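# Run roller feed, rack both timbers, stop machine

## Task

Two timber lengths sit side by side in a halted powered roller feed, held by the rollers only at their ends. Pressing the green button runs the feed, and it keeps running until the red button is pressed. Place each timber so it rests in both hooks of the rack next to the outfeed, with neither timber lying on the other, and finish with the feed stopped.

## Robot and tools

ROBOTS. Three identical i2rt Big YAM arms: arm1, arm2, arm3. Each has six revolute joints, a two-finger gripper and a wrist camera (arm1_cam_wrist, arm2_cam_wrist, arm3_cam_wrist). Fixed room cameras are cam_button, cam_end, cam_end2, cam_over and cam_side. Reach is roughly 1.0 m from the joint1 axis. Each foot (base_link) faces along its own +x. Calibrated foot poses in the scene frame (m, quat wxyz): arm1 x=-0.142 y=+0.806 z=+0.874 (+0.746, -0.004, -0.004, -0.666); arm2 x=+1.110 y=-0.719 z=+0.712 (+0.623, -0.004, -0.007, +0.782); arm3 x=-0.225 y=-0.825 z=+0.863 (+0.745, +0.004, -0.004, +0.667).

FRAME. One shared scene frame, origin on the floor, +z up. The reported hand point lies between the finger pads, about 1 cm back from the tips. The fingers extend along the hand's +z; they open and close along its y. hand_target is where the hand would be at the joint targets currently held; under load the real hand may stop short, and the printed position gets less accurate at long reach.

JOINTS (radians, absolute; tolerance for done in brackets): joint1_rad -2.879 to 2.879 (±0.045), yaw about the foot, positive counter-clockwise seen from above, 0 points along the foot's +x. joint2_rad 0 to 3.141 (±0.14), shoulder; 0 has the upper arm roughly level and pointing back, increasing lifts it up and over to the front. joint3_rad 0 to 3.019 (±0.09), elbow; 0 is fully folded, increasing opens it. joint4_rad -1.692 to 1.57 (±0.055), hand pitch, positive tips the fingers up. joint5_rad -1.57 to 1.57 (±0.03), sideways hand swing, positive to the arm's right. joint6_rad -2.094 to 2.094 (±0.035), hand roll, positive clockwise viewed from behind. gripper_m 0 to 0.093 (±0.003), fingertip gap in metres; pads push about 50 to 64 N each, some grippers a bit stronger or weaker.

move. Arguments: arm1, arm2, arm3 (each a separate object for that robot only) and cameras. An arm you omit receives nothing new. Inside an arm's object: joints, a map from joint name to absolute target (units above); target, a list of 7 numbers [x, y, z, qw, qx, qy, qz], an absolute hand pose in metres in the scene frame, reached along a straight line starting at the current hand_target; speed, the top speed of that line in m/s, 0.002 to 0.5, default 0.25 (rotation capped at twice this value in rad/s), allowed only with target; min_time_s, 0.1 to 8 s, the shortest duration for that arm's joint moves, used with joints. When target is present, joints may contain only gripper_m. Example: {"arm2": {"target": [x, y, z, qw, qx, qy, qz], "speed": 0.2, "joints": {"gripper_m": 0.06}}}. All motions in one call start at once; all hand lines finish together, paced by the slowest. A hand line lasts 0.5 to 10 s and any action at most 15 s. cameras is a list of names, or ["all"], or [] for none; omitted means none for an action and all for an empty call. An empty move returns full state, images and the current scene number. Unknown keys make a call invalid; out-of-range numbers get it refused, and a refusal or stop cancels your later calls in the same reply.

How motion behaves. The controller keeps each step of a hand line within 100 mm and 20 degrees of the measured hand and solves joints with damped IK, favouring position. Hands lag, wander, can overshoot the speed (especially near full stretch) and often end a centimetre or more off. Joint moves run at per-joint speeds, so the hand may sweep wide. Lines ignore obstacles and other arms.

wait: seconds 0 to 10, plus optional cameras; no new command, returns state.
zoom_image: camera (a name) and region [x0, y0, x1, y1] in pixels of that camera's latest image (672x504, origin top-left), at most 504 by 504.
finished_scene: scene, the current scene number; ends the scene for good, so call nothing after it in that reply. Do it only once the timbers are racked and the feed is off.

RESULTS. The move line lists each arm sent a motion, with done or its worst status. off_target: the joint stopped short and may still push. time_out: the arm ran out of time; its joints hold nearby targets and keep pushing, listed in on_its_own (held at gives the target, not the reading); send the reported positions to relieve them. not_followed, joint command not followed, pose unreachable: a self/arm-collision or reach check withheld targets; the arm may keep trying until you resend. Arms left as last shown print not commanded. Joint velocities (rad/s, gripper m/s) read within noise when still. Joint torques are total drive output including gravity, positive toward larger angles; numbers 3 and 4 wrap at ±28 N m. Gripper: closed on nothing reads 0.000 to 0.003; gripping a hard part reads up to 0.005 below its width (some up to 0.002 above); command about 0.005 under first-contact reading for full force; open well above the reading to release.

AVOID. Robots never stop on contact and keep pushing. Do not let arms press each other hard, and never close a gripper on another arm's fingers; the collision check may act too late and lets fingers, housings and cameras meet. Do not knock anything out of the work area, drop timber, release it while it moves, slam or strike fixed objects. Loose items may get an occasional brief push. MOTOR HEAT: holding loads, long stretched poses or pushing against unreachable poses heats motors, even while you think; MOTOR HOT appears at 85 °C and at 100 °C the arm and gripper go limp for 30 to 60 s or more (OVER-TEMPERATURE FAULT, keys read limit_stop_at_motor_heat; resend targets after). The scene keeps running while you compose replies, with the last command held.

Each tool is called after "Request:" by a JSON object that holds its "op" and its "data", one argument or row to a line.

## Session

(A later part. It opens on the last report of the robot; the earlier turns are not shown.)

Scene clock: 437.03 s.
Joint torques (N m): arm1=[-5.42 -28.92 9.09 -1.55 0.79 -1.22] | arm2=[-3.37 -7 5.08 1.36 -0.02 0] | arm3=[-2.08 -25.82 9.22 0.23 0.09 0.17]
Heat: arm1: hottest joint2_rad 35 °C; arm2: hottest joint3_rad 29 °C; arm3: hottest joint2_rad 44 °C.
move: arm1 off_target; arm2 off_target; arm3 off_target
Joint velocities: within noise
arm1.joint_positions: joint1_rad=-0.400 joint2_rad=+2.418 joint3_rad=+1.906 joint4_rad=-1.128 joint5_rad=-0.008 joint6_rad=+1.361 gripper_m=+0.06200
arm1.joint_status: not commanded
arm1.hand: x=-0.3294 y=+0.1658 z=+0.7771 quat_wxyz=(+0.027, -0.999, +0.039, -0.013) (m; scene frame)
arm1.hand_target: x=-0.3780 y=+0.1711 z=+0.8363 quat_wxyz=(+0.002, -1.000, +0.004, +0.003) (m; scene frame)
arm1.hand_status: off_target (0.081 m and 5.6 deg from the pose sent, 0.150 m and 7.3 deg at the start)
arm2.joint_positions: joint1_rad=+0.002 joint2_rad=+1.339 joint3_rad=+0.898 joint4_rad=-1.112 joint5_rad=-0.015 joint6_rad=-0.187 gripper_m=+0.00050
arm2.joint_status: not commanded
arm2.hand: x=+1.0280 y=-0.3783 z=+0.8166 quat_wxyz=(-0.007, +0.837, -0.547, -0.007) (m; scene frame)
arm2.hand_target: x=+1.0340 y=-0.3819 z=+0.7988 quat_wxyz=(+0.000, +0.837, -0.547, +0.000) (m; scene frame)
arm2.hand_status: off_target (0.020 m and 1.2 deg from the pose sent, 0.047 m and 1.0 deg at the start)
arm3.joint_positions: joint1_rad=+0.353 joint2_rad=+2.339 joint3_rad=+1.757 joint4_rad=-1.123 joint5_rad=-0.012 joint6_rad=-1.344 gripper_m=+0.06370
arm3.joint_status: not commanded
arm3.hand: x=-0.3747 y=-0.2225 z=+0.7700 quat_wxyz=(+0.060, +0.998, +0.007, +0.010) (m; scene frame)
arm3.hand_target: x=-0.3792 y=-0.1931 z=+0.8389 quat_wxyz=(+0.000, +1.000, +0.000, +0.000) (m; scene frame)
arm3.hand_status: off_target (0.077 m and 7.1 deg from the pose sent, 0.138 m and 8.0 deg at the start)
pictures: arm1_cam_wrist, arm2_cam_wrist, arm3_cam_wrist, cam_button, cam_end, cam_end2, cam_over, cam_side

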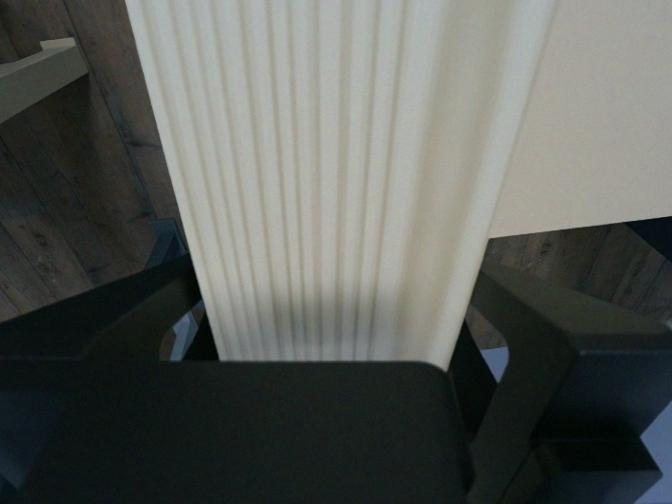

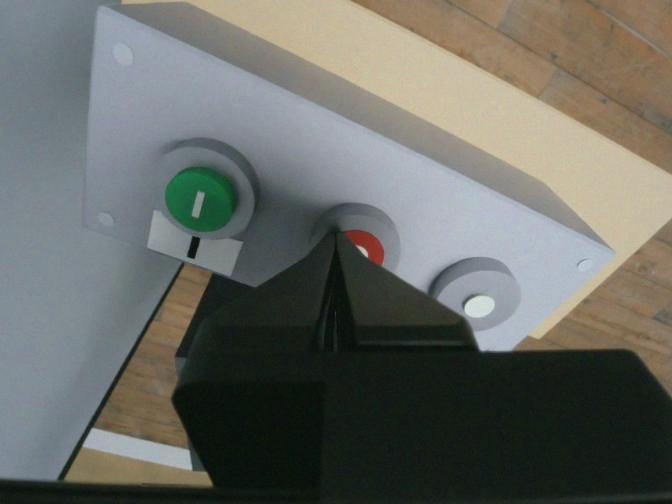

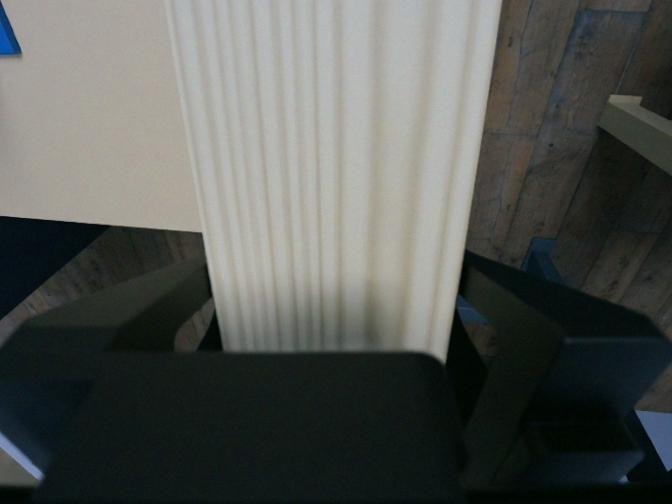

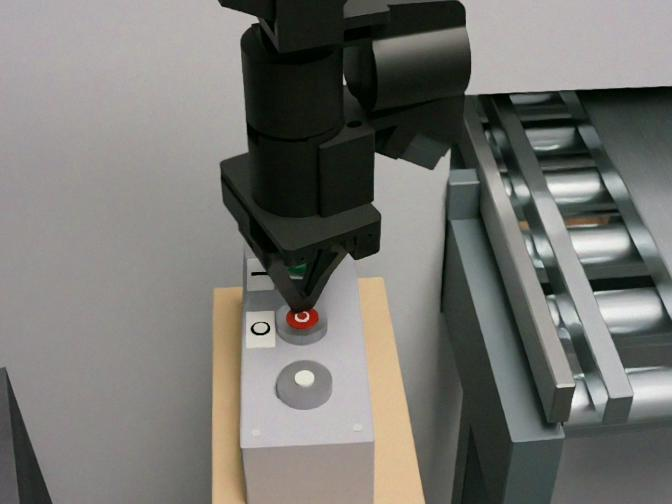

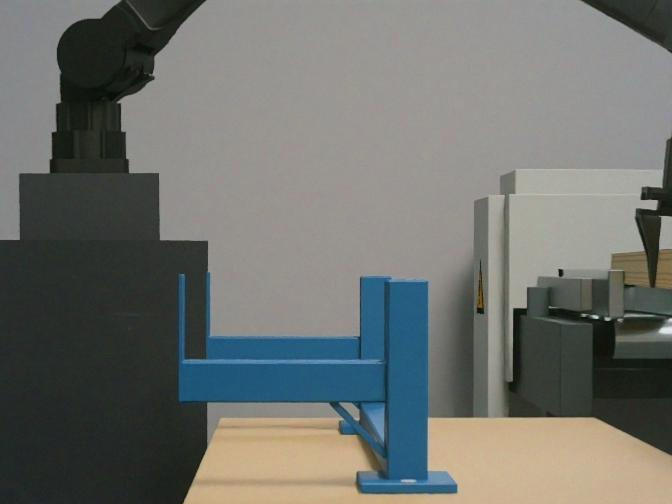

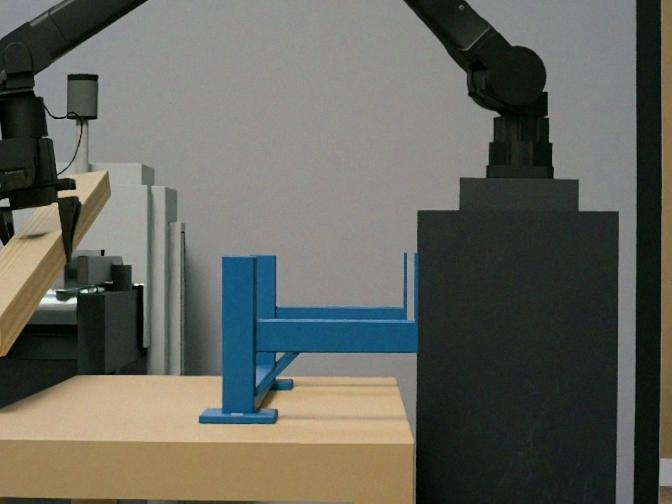

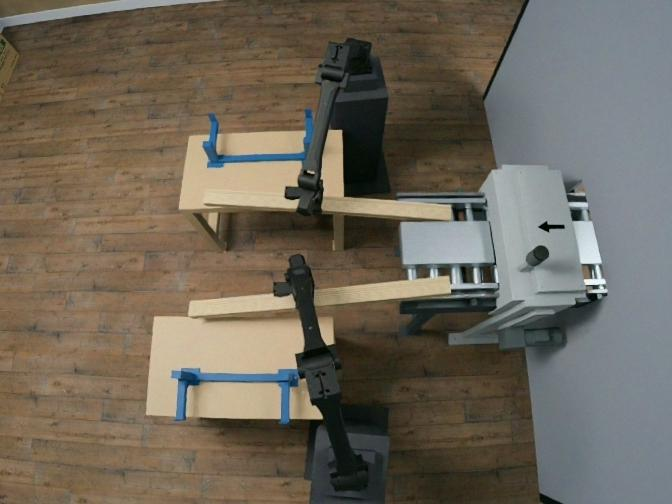

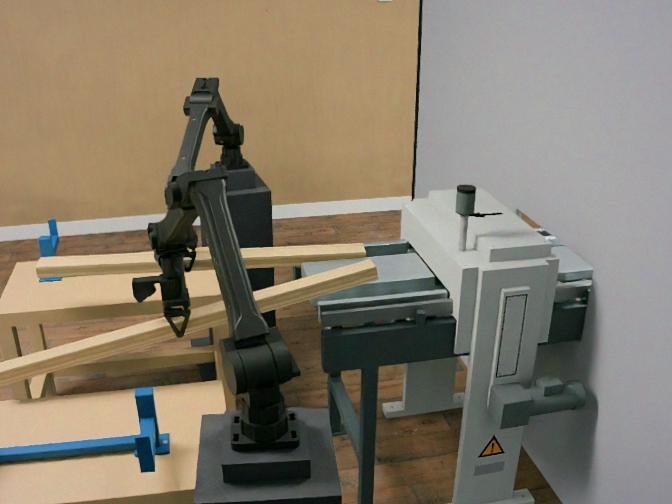

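Request:
{"op": "move", "data": {
  "arm1": {"target":[-0.45,0.25,0.90,0.03,0.9995,0,0],"speed":0.12},
  "arm3": {"target":[-0.45,-0.25,0.90,-0.04,0.995,0,-0.087],"speed":0.12},
  "arm2": {"target":[1.034,-0.38,0.9,0,0.837,-0.547,0],"speed":0.1},
  "cameras": ["arm1_cam_wrist","arm3_cam_wrist","cam_over","cam_end","cam_end2","cam_side"]
}}

Scene clock: 479.40 s.
Joint torques (N m): arm1=[-8.82 -28.81 5.76 -3.58 1.32 -1.49] | arm2=[-3.25 -8.82 11.88 -0.34 0.03 0.01] | arm3=[-1.73 -23.3 9.62 0.79 -0.22 0.15]
Heat: arm1: hottest joint2_rad 43 °C; arm2: hottest joint3_rad 27 °C; arm3: hottest joint2_rad 42 °C.
move: arm1 off_target; arm2 off_target; arm3 off_target
Joint velocities: within noise
arm1.joint_positions: joint1_rad=-0.414 joint2_rad=+2.295 joint3_rad=+1.733 joint4_rad=-0.943 joint5_rad=-0.055 joint6_rad=+1.339 gripper_m=+0.06200
arm1.joint_status: not commanded
arm1.hand: x=-0.3299 y=+0.1694 z=+0.7995 quat_wxyz=(-0.045, -0.998, +0.034, -0.019) (m; scene frame)
arm1.hand_target: x=-0.3926 y=+0.2115 z=+0.8490 quat_wxyz=(-0.030, -1.000, +0.005, -0.001) (m; scene frame)
arm1.hand_status: off_target (0.176 m and 4.8 deg from the pose sent, 0.192 m and 8.0 deg at the start; pose on its path clipped on 49 of 57 steps)
arm2.joint_positions: joint1_rad=-0.005 joint2_rad=+1.274 joint3_rad=+1.004 joint4_rad=-1.358 joint5_rad=-0.016 joint6_rad=-0.193 gripper_m=+0.00050
arm2.joint_status: not commanded
arm2.hand: x=+1.0340 y=-0.3983 z=+0.8762 quat_wxyz=(+0.019, +0.837, -0.547, +0.019) (m; scene frame)
arm2.hand_target: x=+1.0342 y=-0.3811 z=+0.9000 quat_wxyz=(-0.001, +0.837, -0.547, +0.000) (m; scene frame)
arm2.hand_status: off_target (0.030 m and 3.1 deg from the pose sent, 0.084 m and 1.2 deg at the start)
arm3.joint_positions: joint1_rad=+0.442 joint2_rad=+2.098 joint3_rad=+1.510 joint4_rad=-0.989 joint5_rad=-0.145 joint6_rad=-1.239 gripper_m=+0.06370
arm3.joint_status: not commanded
arm3.hand: x=-0.4393 y=-0.2769 z=+0.8351 quat_wxyz=(+0.020, +0.998, +0.000, -0.067) (m; scene frame)
arm3.hand_target: x=-0.4490 y=-0.2528 z=+0.8992 quat_wxyz=(-0.040, +0.995, +0.000, -0.087) (m; scene frame)
arm3.hand_status: off_target (0.071 m and 7.2 deg from the pose sent, 0.153 m and 16.1 deg at the start)
pictures: arm1_cam_wrist, arm3_cam_wrist, cam_end, cam_end2, cam_over, cam_side

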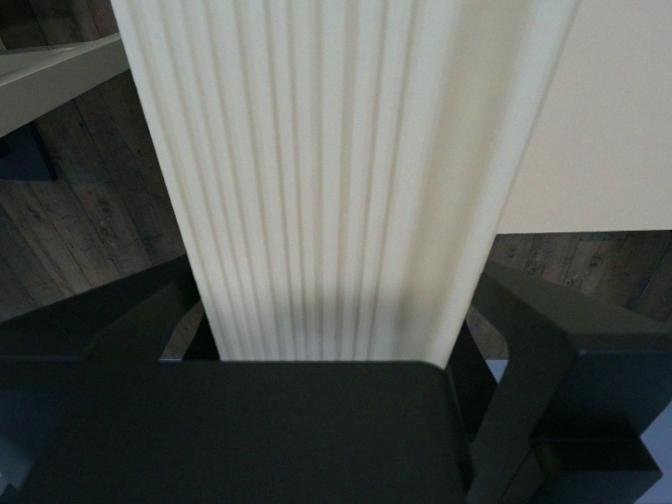

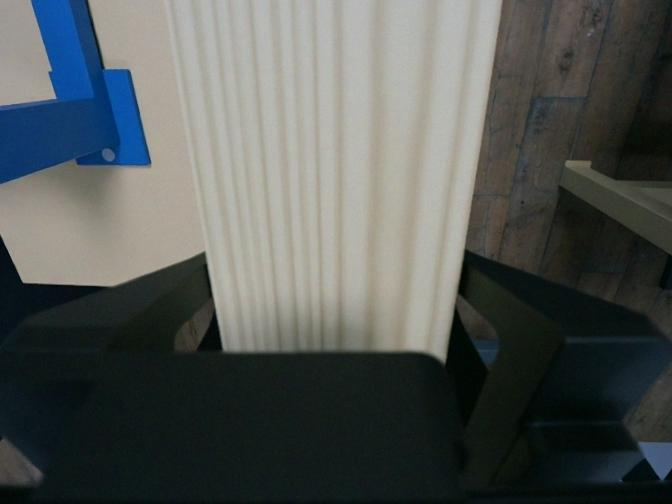

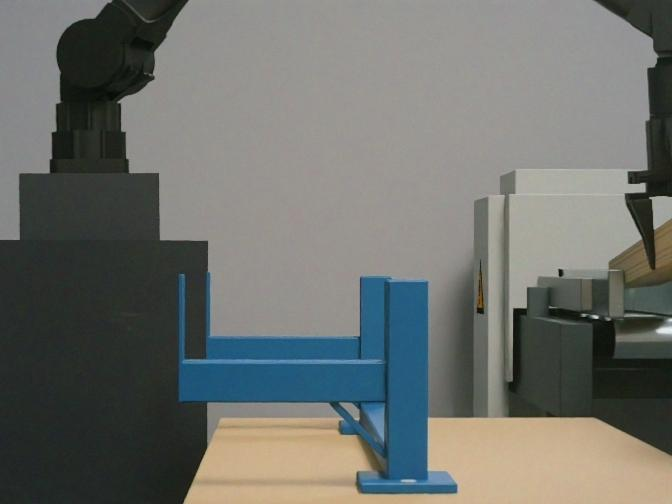

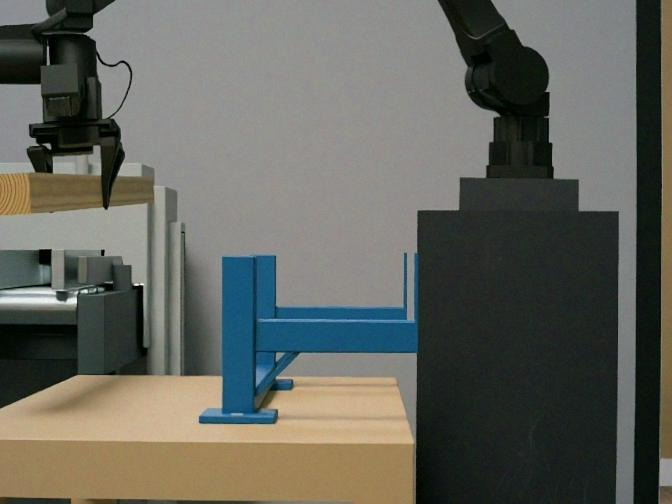

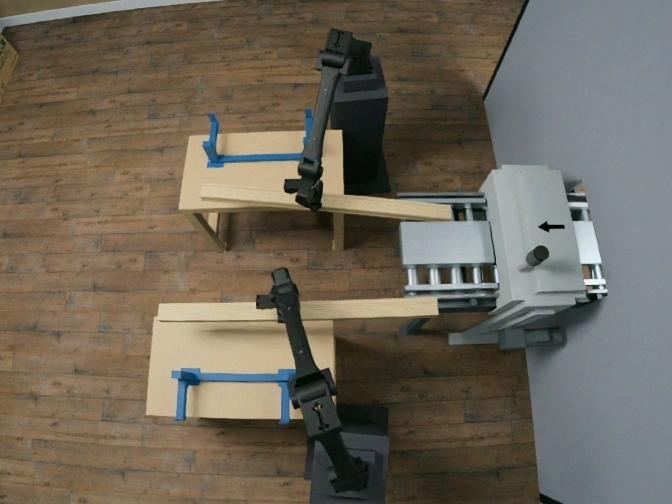

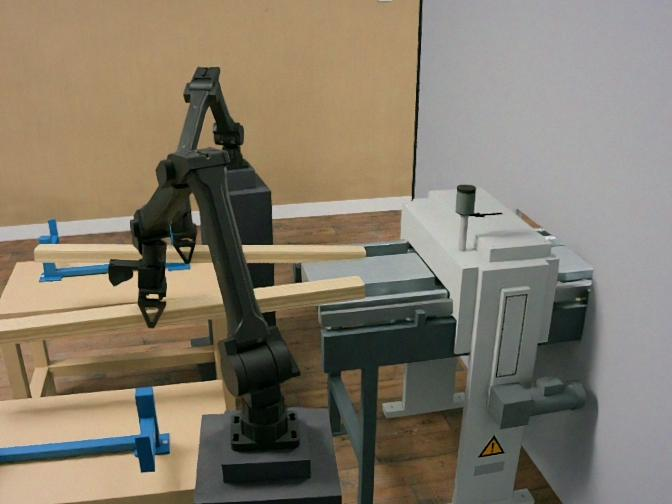

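Request:
{"op": "move", "data": {
  "arm1": {"target":[-0.31,0.15,0.89,0,0.996,0,0.09],"speed":0.12},
  "arm3": {"target":[-0.50,-0.30,0.92,-0.04,0.995,0,-0.087],"speed":0.12},
  "cameras": ["arm1_cam_wrist","arm3_cam_wrist","cam_over","cam_side"]
}}

Scene clock: 500.80 s.
Joint torques (N m): arm1=[0.91 -26.34 16.34 -1.37 -0.48 -0.1] | arm2=[-3.25 -8.82 11.86 -0.34 0.03 0.01] | arm3=[-1.67 -22.24 9.73 0.73 -0.16 0.15]
Heat: arm1: hottest joint2_rad 47 °C; arm2: hottest joint3_rad 29 °C; arm3: hottest joint2_rad 38 °C.
move: arm1 off_target; arm3 off_target
Joint velocities: within noise
arm1.joint_positions: joint1_rad=-0.414 joint2_rad=+2.352 joint3_rad=+1.903 joint4_rad=-1.301 joint5_rad=-0.158 joint6_rad=+1.290 gripper_m=+0.06200
arm1.joint_status: not commanded
arm1.hand: x=-0.3048 y=+0.1891 z=+0.8252 quat_wxyz=(+0.057, -0.993, +0.016, -0.101) (m; scene frame)
arm1.hand_target: x=-0.3087 y=+0.1548 z=+0.8906 quat_wxyz=(-0.001, -0.996, +0.000, -0.090) (m; scene frame)
arm1.hand_status: off_target (0.076 m and 6.9 deg from the pose sent, 0.095 m and 10.5 deg at the start)
arm2: as last shown
arm3.joint_positions: joint1_rad=+0.554 joint2_rad=+2.007 joint3_rad=+1.426 joint4_rad=-0.976 joint5_rad=-0.132 joint6_rad=-1.126 gripper_m=+0.06370
arm3.joint_status: not commanded
arm3.hand: x=-0.4875 y=-0.3233 z=+0.8573 quat_wxyz=(+0.016, +0.998, +0.000, -0.062) (m; scene frame)
arm3.hand_target: x=-0.4989 y=-0.3026 z=+0.9189 quat_wxyz=(-0.040, +0.995, +0.000, -0.087) (m; scene frame)
arm3.hand_status: off_target (0.068 m and 7.1 deg from the pose sent, 0.107 m and 7.2 deg at the start)
pictures: arm1_cam_wrist, arm3_cam_wrist, cam_over, cam_side

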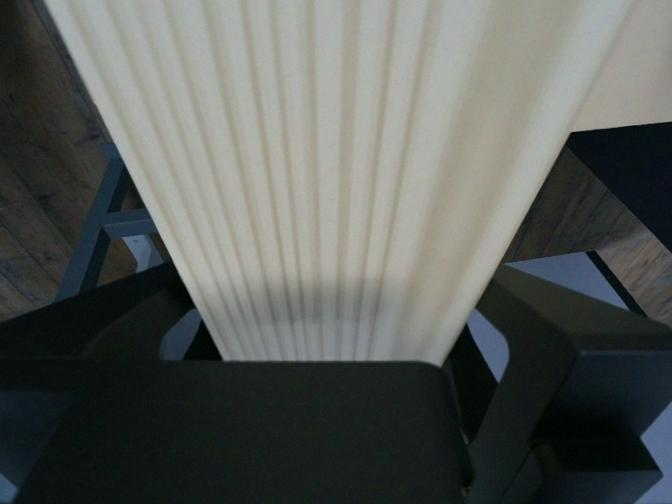

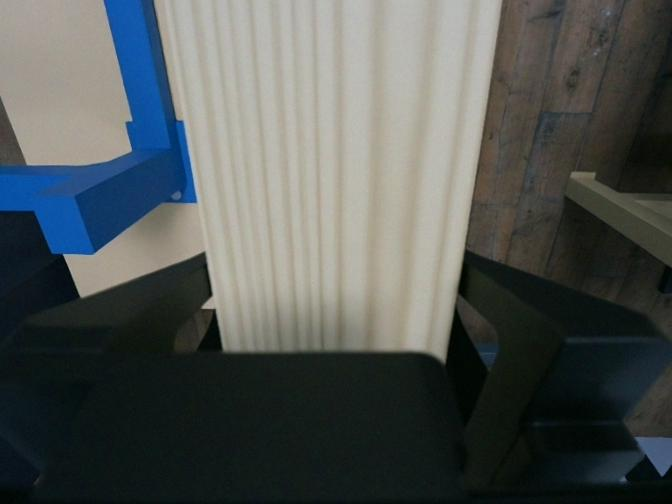

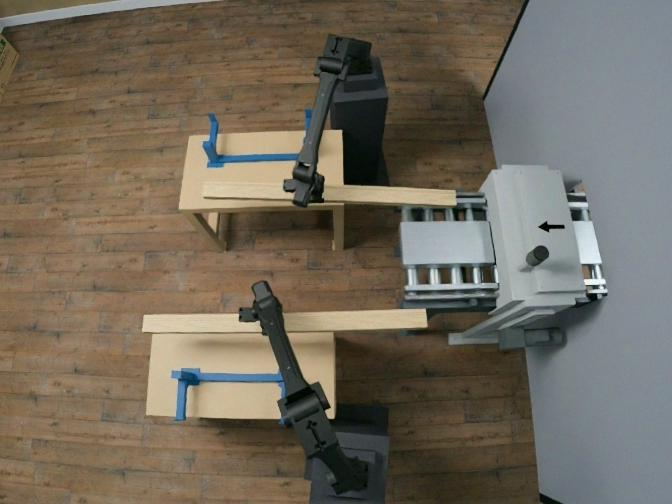

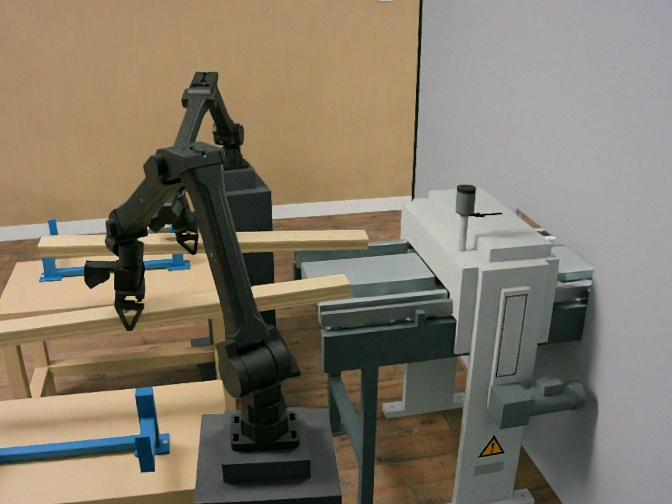

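Request:
{"op": "move", "data": {
  "arm1": {"target":[-0.45,0.27,0.93,0,0.992,0,0.12],"speed":0.15},
  "arm3": {"target":[-0.56,-0.40,0.93,-0.04,0.995,0,-0.087],"speed":0.15}
}}

Request:
{"op": "move", "data": {
  "arm1": {"target":[-0.58,0.48,0.93,0,0.992,0,0.12],"speed":0.15},
  "arm3": {"target":[-0.65,-0.50,0.93,-0.03,0.995,0,-0.087],"speed":0.15},
  "cameras": ["all"]
}}

Scene clock: 551.30 s.
Joint torques (N m): arm1=[1.14 -27.81 11.59 -1.77 -0.77 -0.12] | arm2=[-3.19 -8.82 11.86 -0.34 0.03 0.01] | arm3=[-1.79 -19.55 9.7 0.95 -0.11 0.15]
Heat: arm1: hottest joint2_rad 46 °C; arm2: hottest joint3_rad 32 °C; arm3: hottest joint2_rad 38 °C.
move: arm1 off_target; arm3 off_target
Joint velocities: within noise
arm1.joint_positions: joint1_rad=-0.691 joint2_rad=+2.248 joint3_rad=+1.808 joint4_rad=-1.363 joint5_rad=-0.175 joint6_rad=+0.996 gripper_m=+0.06200
arm1.joint_status: not commanded
arm1.hand: x=-0.4454 y=+0.2862 z=+0.8615 quat_wxyz=(+0.043, -0.990, +0.011, -0.136) (m; scene frame)
arm1.hand_target: x=-0.4488 y=+0.2721 z=+0.9274 quat_wxyz=(+0.000, -0.993, +0.000, -0.120) (m; scene frame)
arm1.hand_status: off_target (0.071 m and 5.4 deg from the pose sent, 0.197 m and 7.1 deg at the start)
arm2: as last shown
arm3.joint_positions: joint1_rad=+0.744 joint2_rad=+1.855 joint3_rad=+1.244 joint4_rad=-0.922 joint5_rad=-0.104 joint6_rad=-0.937 gripper_m=+0.06370
arm3.joint_status: not commanded
arm3.hand: x=-0.5442 y=-0.4201 z=+0.8766 quat_wxyz=(+0.009, +0.999, +0.001, -0.053) (m; scene frame)
arm3.hand_target: x=-0.5586 y=-0.4019 z=+0.9293 quat_wxyz=(-0.040, +0.995, +0.000, -0.087) (m; scene frame)
arm3.hand_status: off_target (0.059 m and 6.9 deg from the pose sent, 0.128 m and 7.1 deg at the start)
pictures: none

Scene clock: 553.87 s.
Joint torques (N m): arm1=[1.38 -24.64 10.58 -1.5 -0.59 -0.09] | arm2=[-3.25 -8.82 11.86 -0.34 0.03 0.01] | arm3=[-1.85 -19.08 10.09 0.88 -0.09 0.14]
Heat: arm1: hottest joint2_rad 45 °C; arm2: hottest joint3_rad 32 °C; arm3: hottest joint3_rad 38 °C.
move: arm1 off_target; arm3 off_target
Joint velocities: within noise
arm1.joint_positions: joint1_rad=-1.087 joint2_rad=+2.090 joint3_rad=+1.576 joint4_rad=-1.342 joint5_rad=-0.111 joint6_rad=+0.601 gripper_m=+0.06200
arm1.joint_status: not commanded
arm1.hand: x=-0.5711 y=+0.4919 z=+0.8780 quat_wxyz=(+0.029, -0.988, +0.009, -0.149) (m; scene frame)
arm1.hand_target: x=-0.5786 y=+0.4810 z=+0.9284 quat_wxyz=(+0.000, -0.993, +0.000, -0.120) (m; scene frame)
arm1.hand_status: off_target (0.054 m and 4.8 deg from the pose sent, 0.246 m and 5.4 deg at the start)
arm2: as last shown
arm3.joint_positions: joint1_rad=+1.004 joint2_rad=+1.831 joint3_rad=+1.214 joint4_rad=-0.908 joint5_rad=-0.076 joint6_rad=-0.679 gripper_m=+0.06370
arm3.joint_status: not commanded
arm3.hand: x=-0.6282 y=-0.5169 z=+0.8769 quat_wxyz=(+0.009, +0.999, +0.002, -0.041) (m; scene frame)
arm3.hand_target: x=-0.6482 y=-0.5016 z=+0.9296 quat_wxyz=(-0.030, +0.996, +0.000, -0.087) (m; scene frame)
arm3.hand_status: off_target (0.060 m and 6.9 deg from the pose sent, 0.143 m and 6.0 deg at the start)
pictures: arm1_cam_wrist, arm2_cam_wrist, arm3_cam_wrist, cam_button, cam_end, cam_end2, cam_over, cam_side

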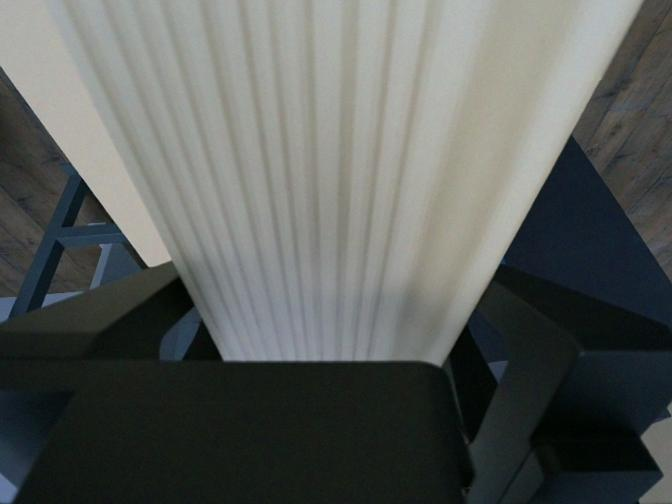

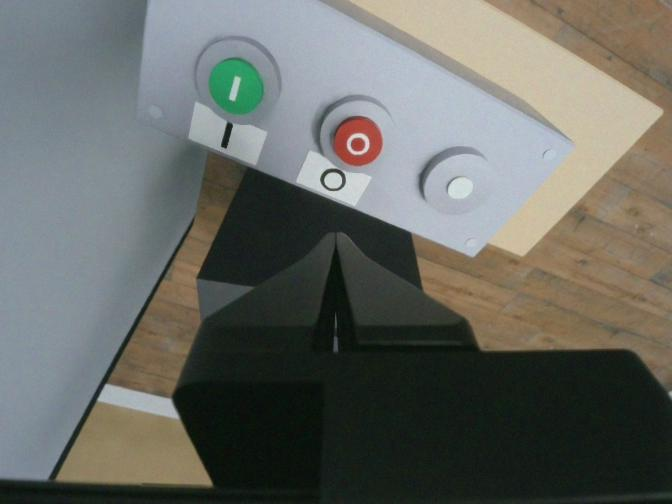

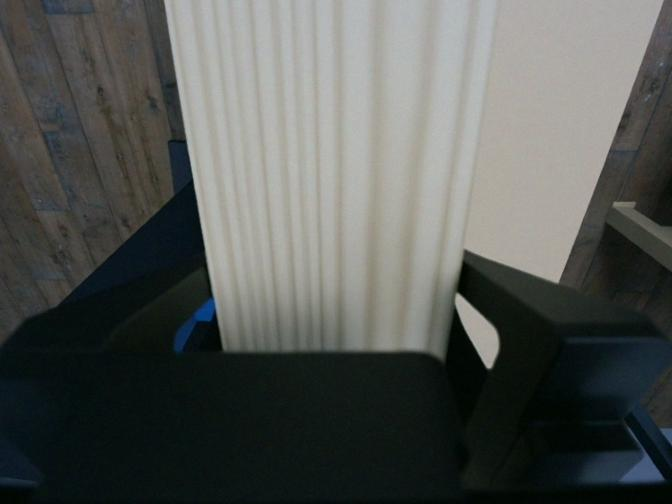

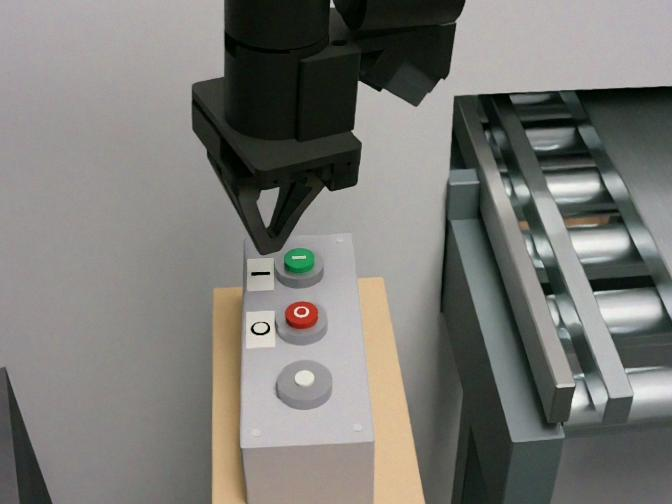

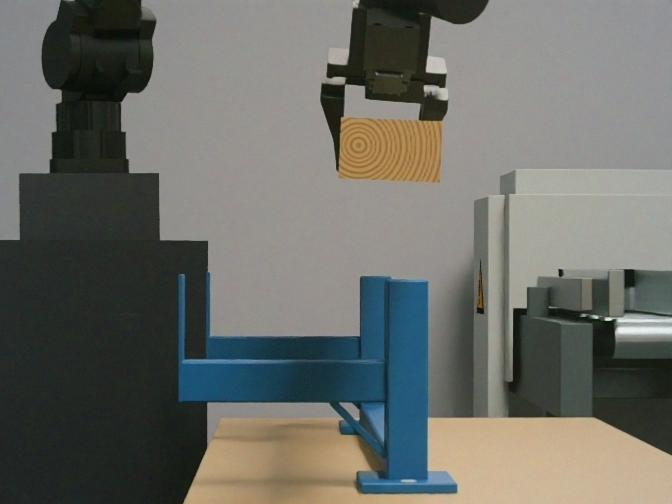

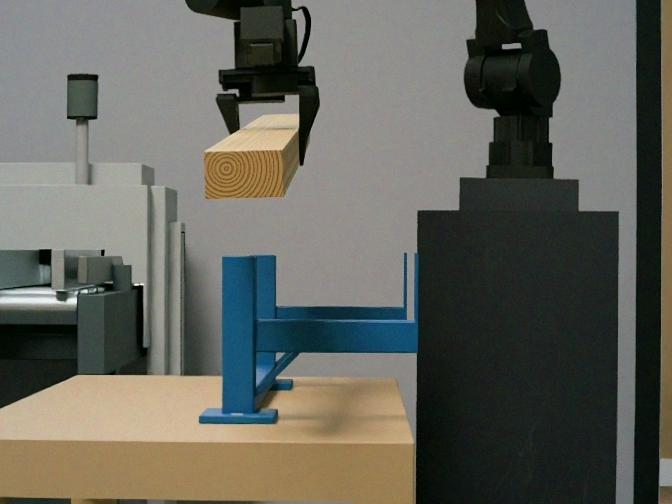

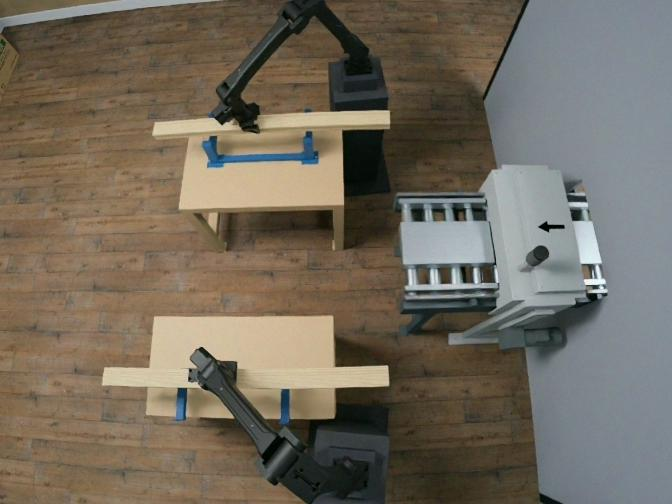

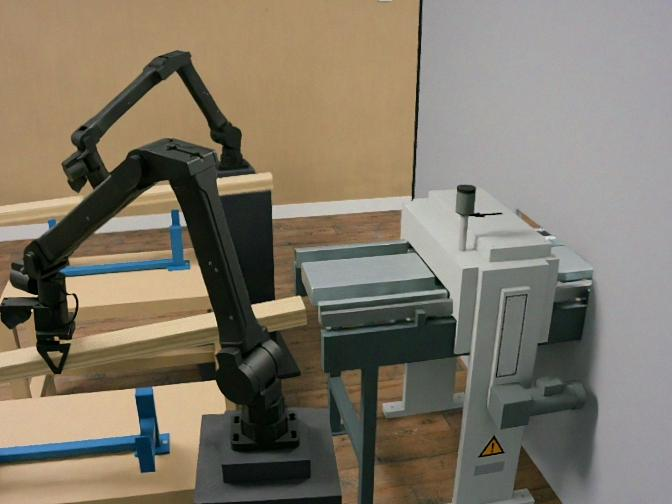

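Request:
{"op": "move", "data": {
  "arm1": {"target":[-0.595,0.555,0.90,0,0.9964,0,0.085],"speed":0.12},
  "arm3": {"target":[-0.66,-0.575,0.90,-0.03,0.99,0,-0.14],"speed":0.12},
  "arm2": {"target":[1.034,-0.48,1.0,0,0.837,-0.547,0],"speed":0.1},
  "cameras": ["cam_end","cam_end2","cam_over"]
}}

Request:
{"op": "move", "data": {
  "arm1": {"target":[-0.595,0.555,0.84,0,0.9964,0,0.085],"speed":0.1},
  "arm3": {"target":[-0.66,-0.575,0.84,-0.03,0.99,0,-0.14],"speed":0.1},
  "cameras": ["cam_end","cam_end2","cam_over","cam_side","arm1_cam_wrist","arm3_cam_wrist"]
}}

Scene clock: 611.43 s.
Joint torques (N m): arm1=[0.26 -22.95 9.72 -0.83 -0.32 -0.11] | arm2=[-1.44 -4.78 12.36 -0.31 -0.04 0.26] | arm3=[-1.44 -17.08 9.06 1.43 -0.22 0.12]
Heat: arm1: hottest joint2_rad 43 °C; arm2: hottest joint3_rad 34 °C; arm3: hottest joint3_rad 36 °C.
move: arm1 off_target; arm2 off_target; arm3 off_target
Joint velocities: within noise
arm1.joint_positions: joint1_rad=-1.194 joint2_rad=+2.023 joint3_rad=+1.403 joint4_rad=-1.191 joint5_rad=-0.060 joint6_rad=+0.492 gripper_m=+0.06200
arm1.joint_status: not commanded
arm1.hand: x=-0.5786 y=+0.5618 z=+0.8550 quat_wxyz=(+0.024, -0.992, +0.004, -0.120) (m; scene frame)
arm1.hand_target: x=-0.5937 y=+0.5558 z=+0.8987 quat_wxyz=(+0.000, -0.996, +0.000, -0.085) (m; scene frame)
arm1.hand_status: off_target (0.048 m and 4.9 deg from the pose sent, 0.071 m and 8.1 deg at the start)
arm2.joint_positions: joint1_rad=+0.046 joint2_rad=+0.995 joint3_rad=+1.061 joint4_rad=-1.688 joint5_rad=-0.016 joint6_rad=-0.142 gripper_m=+0.00050
arm2.joint_status: not commanded
arm2.hand: x=+1.0401 y=-0.4889 z=+0.9754 quat_wxyz=(+0.016, +0.837, -0.547, +0.018) (m; scene frame)
arm2.hand_target: x=+1.0344 y=-0.4810 z=+0.9992 quat_wxyz=(-0.001, +0.837, -0.547, -0.002) (m; scene frame)
arm2.hand_status: off_target (0.027 m and 2.8 deg from the pose sent, 0.148 m and 3.1 deg at the start; a joint's target at an end of its range on 22 of 66 steps)
arm3.joint_positions: joint1_rad=+1.117 joint2_rad=+1.748 joint3_rad=+1.006 joint4_rad=-0.682 joint5_rad=-0.108 joint6_rad=-0.552 gripper_m=+0.06370
arm3.joint_status: not commanded
arm3.hand: x=-0.6342 y=-0.5874 z=+0.8541 quat_wxyz=(+0.001, +0.996, -0.001, -0.090) (m; scene frame)
arm3.hand_target: x=-0.6585 y=-0.5761 z=+0.8997 quat_wxyz=(-0.029, +0.990, +0.000, -0.140) (m; scene frame)
arm3.hand_status: off_target (0.054 m and 6.8 deg from the pose sent, 0.070 m and 12.3 deg at the start)
pictures: cam_end, cam_end2, cam_over

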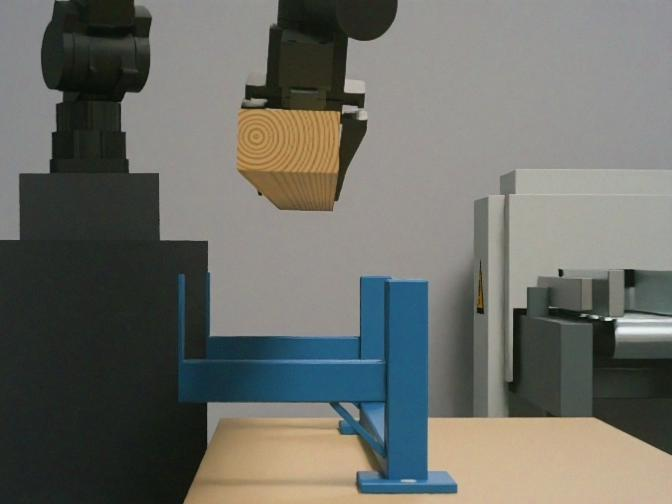

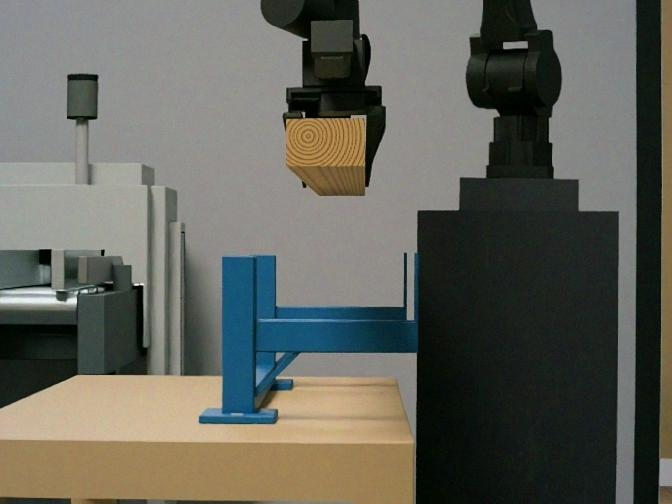

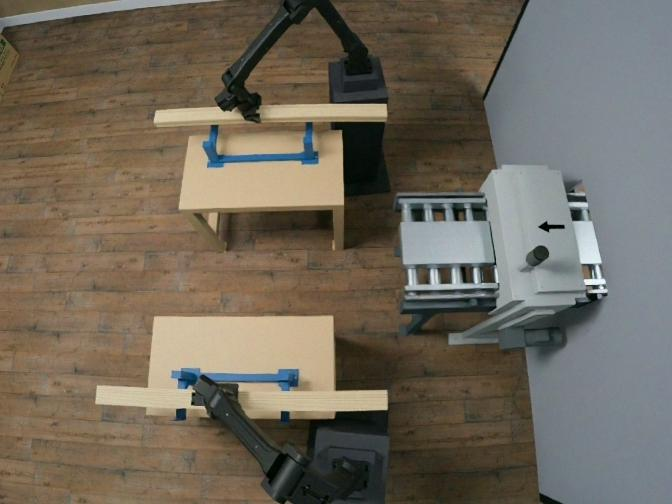

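Scene clock: 612.97 s.
Joint torques (N m): arm1=[0.15 -20.66 9.4 -0.79 -0.32 -0.09] | arm2=[-1.38 -4.78 12.34 -0.31 -0.04 0.26] | arm3=[-1.32 -15.38 8.36 1.51 -0.2 0.14]
Heat: arm1: hottest joint2_rad 42 °C; arm2: hottest joint3_rad 34 °C; arm3: hottest joint3_rad 36 °C.
move: arm1 off_target; arm3 off_target
Joint velocities: within noise
arm1.joint_positions: joint1_rad=-1.194 joint2_rad=+2.078 joint3_rad=+1.358 joint4_rad=-1.064 joint5_rad=-0.060 joint6_rad=+0.489 gripper_m=+0.06200
arm1.joint_status: not commanded
arm1.hand: x=-0.5784 y=+0.5614 z=+0.8110 quat_wxyz=(+0.017, -0.994, +0.002, -0.108) (m; scene frame)
arm1.hand_target: x=-0.5943 y=+0.5555 z=+0.8397 quat_wxyz=(+0.000, -0.996, +0.000, -0.085) (m; scene frame)
arm1.hand_status: off_target (0.034 m and 3.3 deg from the pose sent, 0.023 m and 4.9 deg at the start)
arm2: as last shown
arm3.joint_positions: joint1_rad=+1.117 joint2_rad=+1.831 joint3_rad=+0.956 joint4_rad=-0.525 joint5_rad=-0.107 joint6_rad=-0.551 gripper_m=+0.06370
arm3.joint_status: not commanded
arm3.hand: x=-0.6330 y=-0.5875 z=+0.8077 quat_wxyz=(-0.006, +0.995, -0.002, -0.100) (m; scene frame)
arm3.hand_target: x=-0.6590 y=-0.5758 z=+0.8406 quat_wxyz=(-0.030, +0.990, +0.000, -0.140) (m; scene frame)
arm3.hand_status: off_target (0.044 m and 5.4 deg from the pose sent, 0.032 m and 6.8 deg at the start)
pictures: arm1_cam_wrist, arm3_cam_wrist, cam_end, cam_end2, cam_over, cam_side

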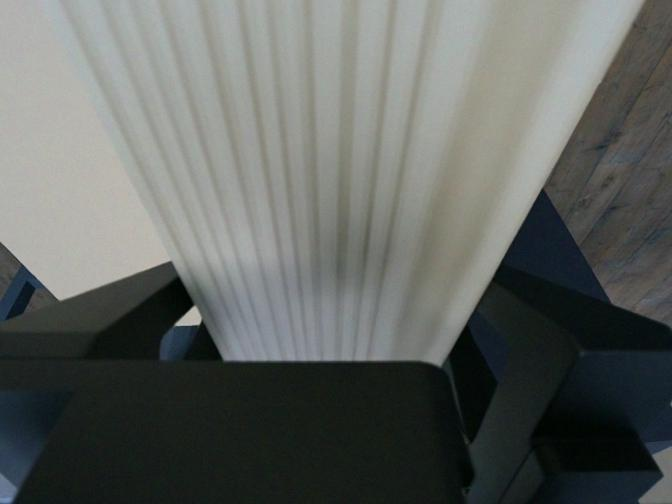

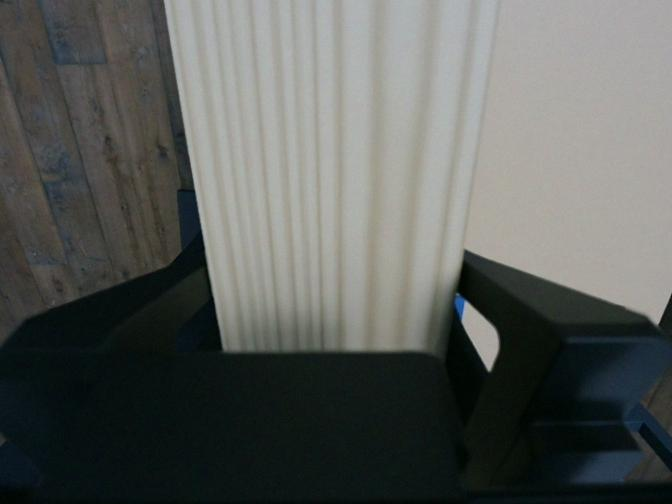

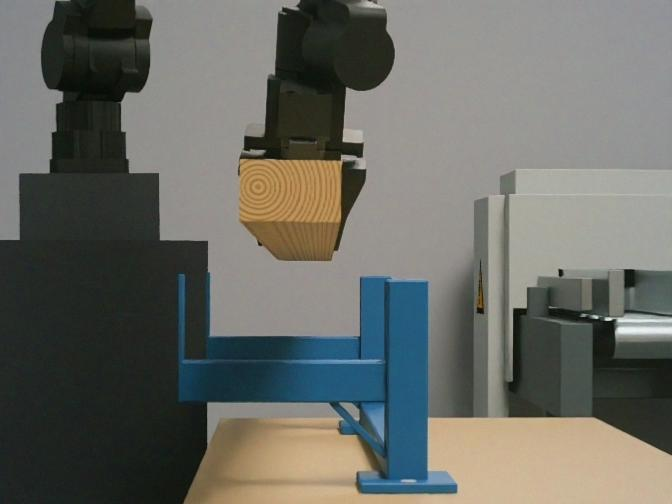

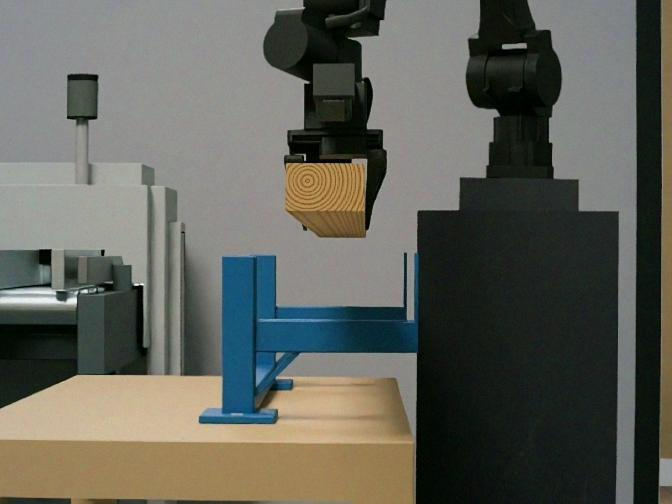

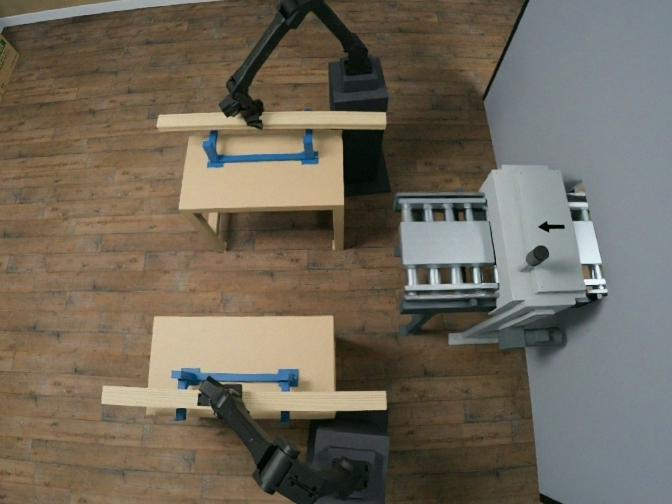

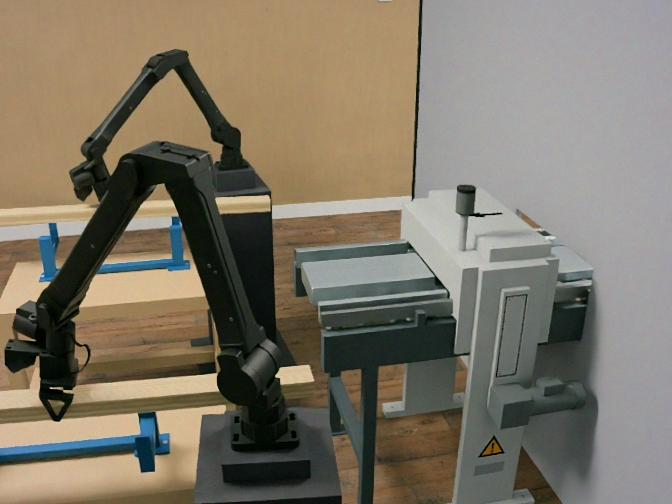

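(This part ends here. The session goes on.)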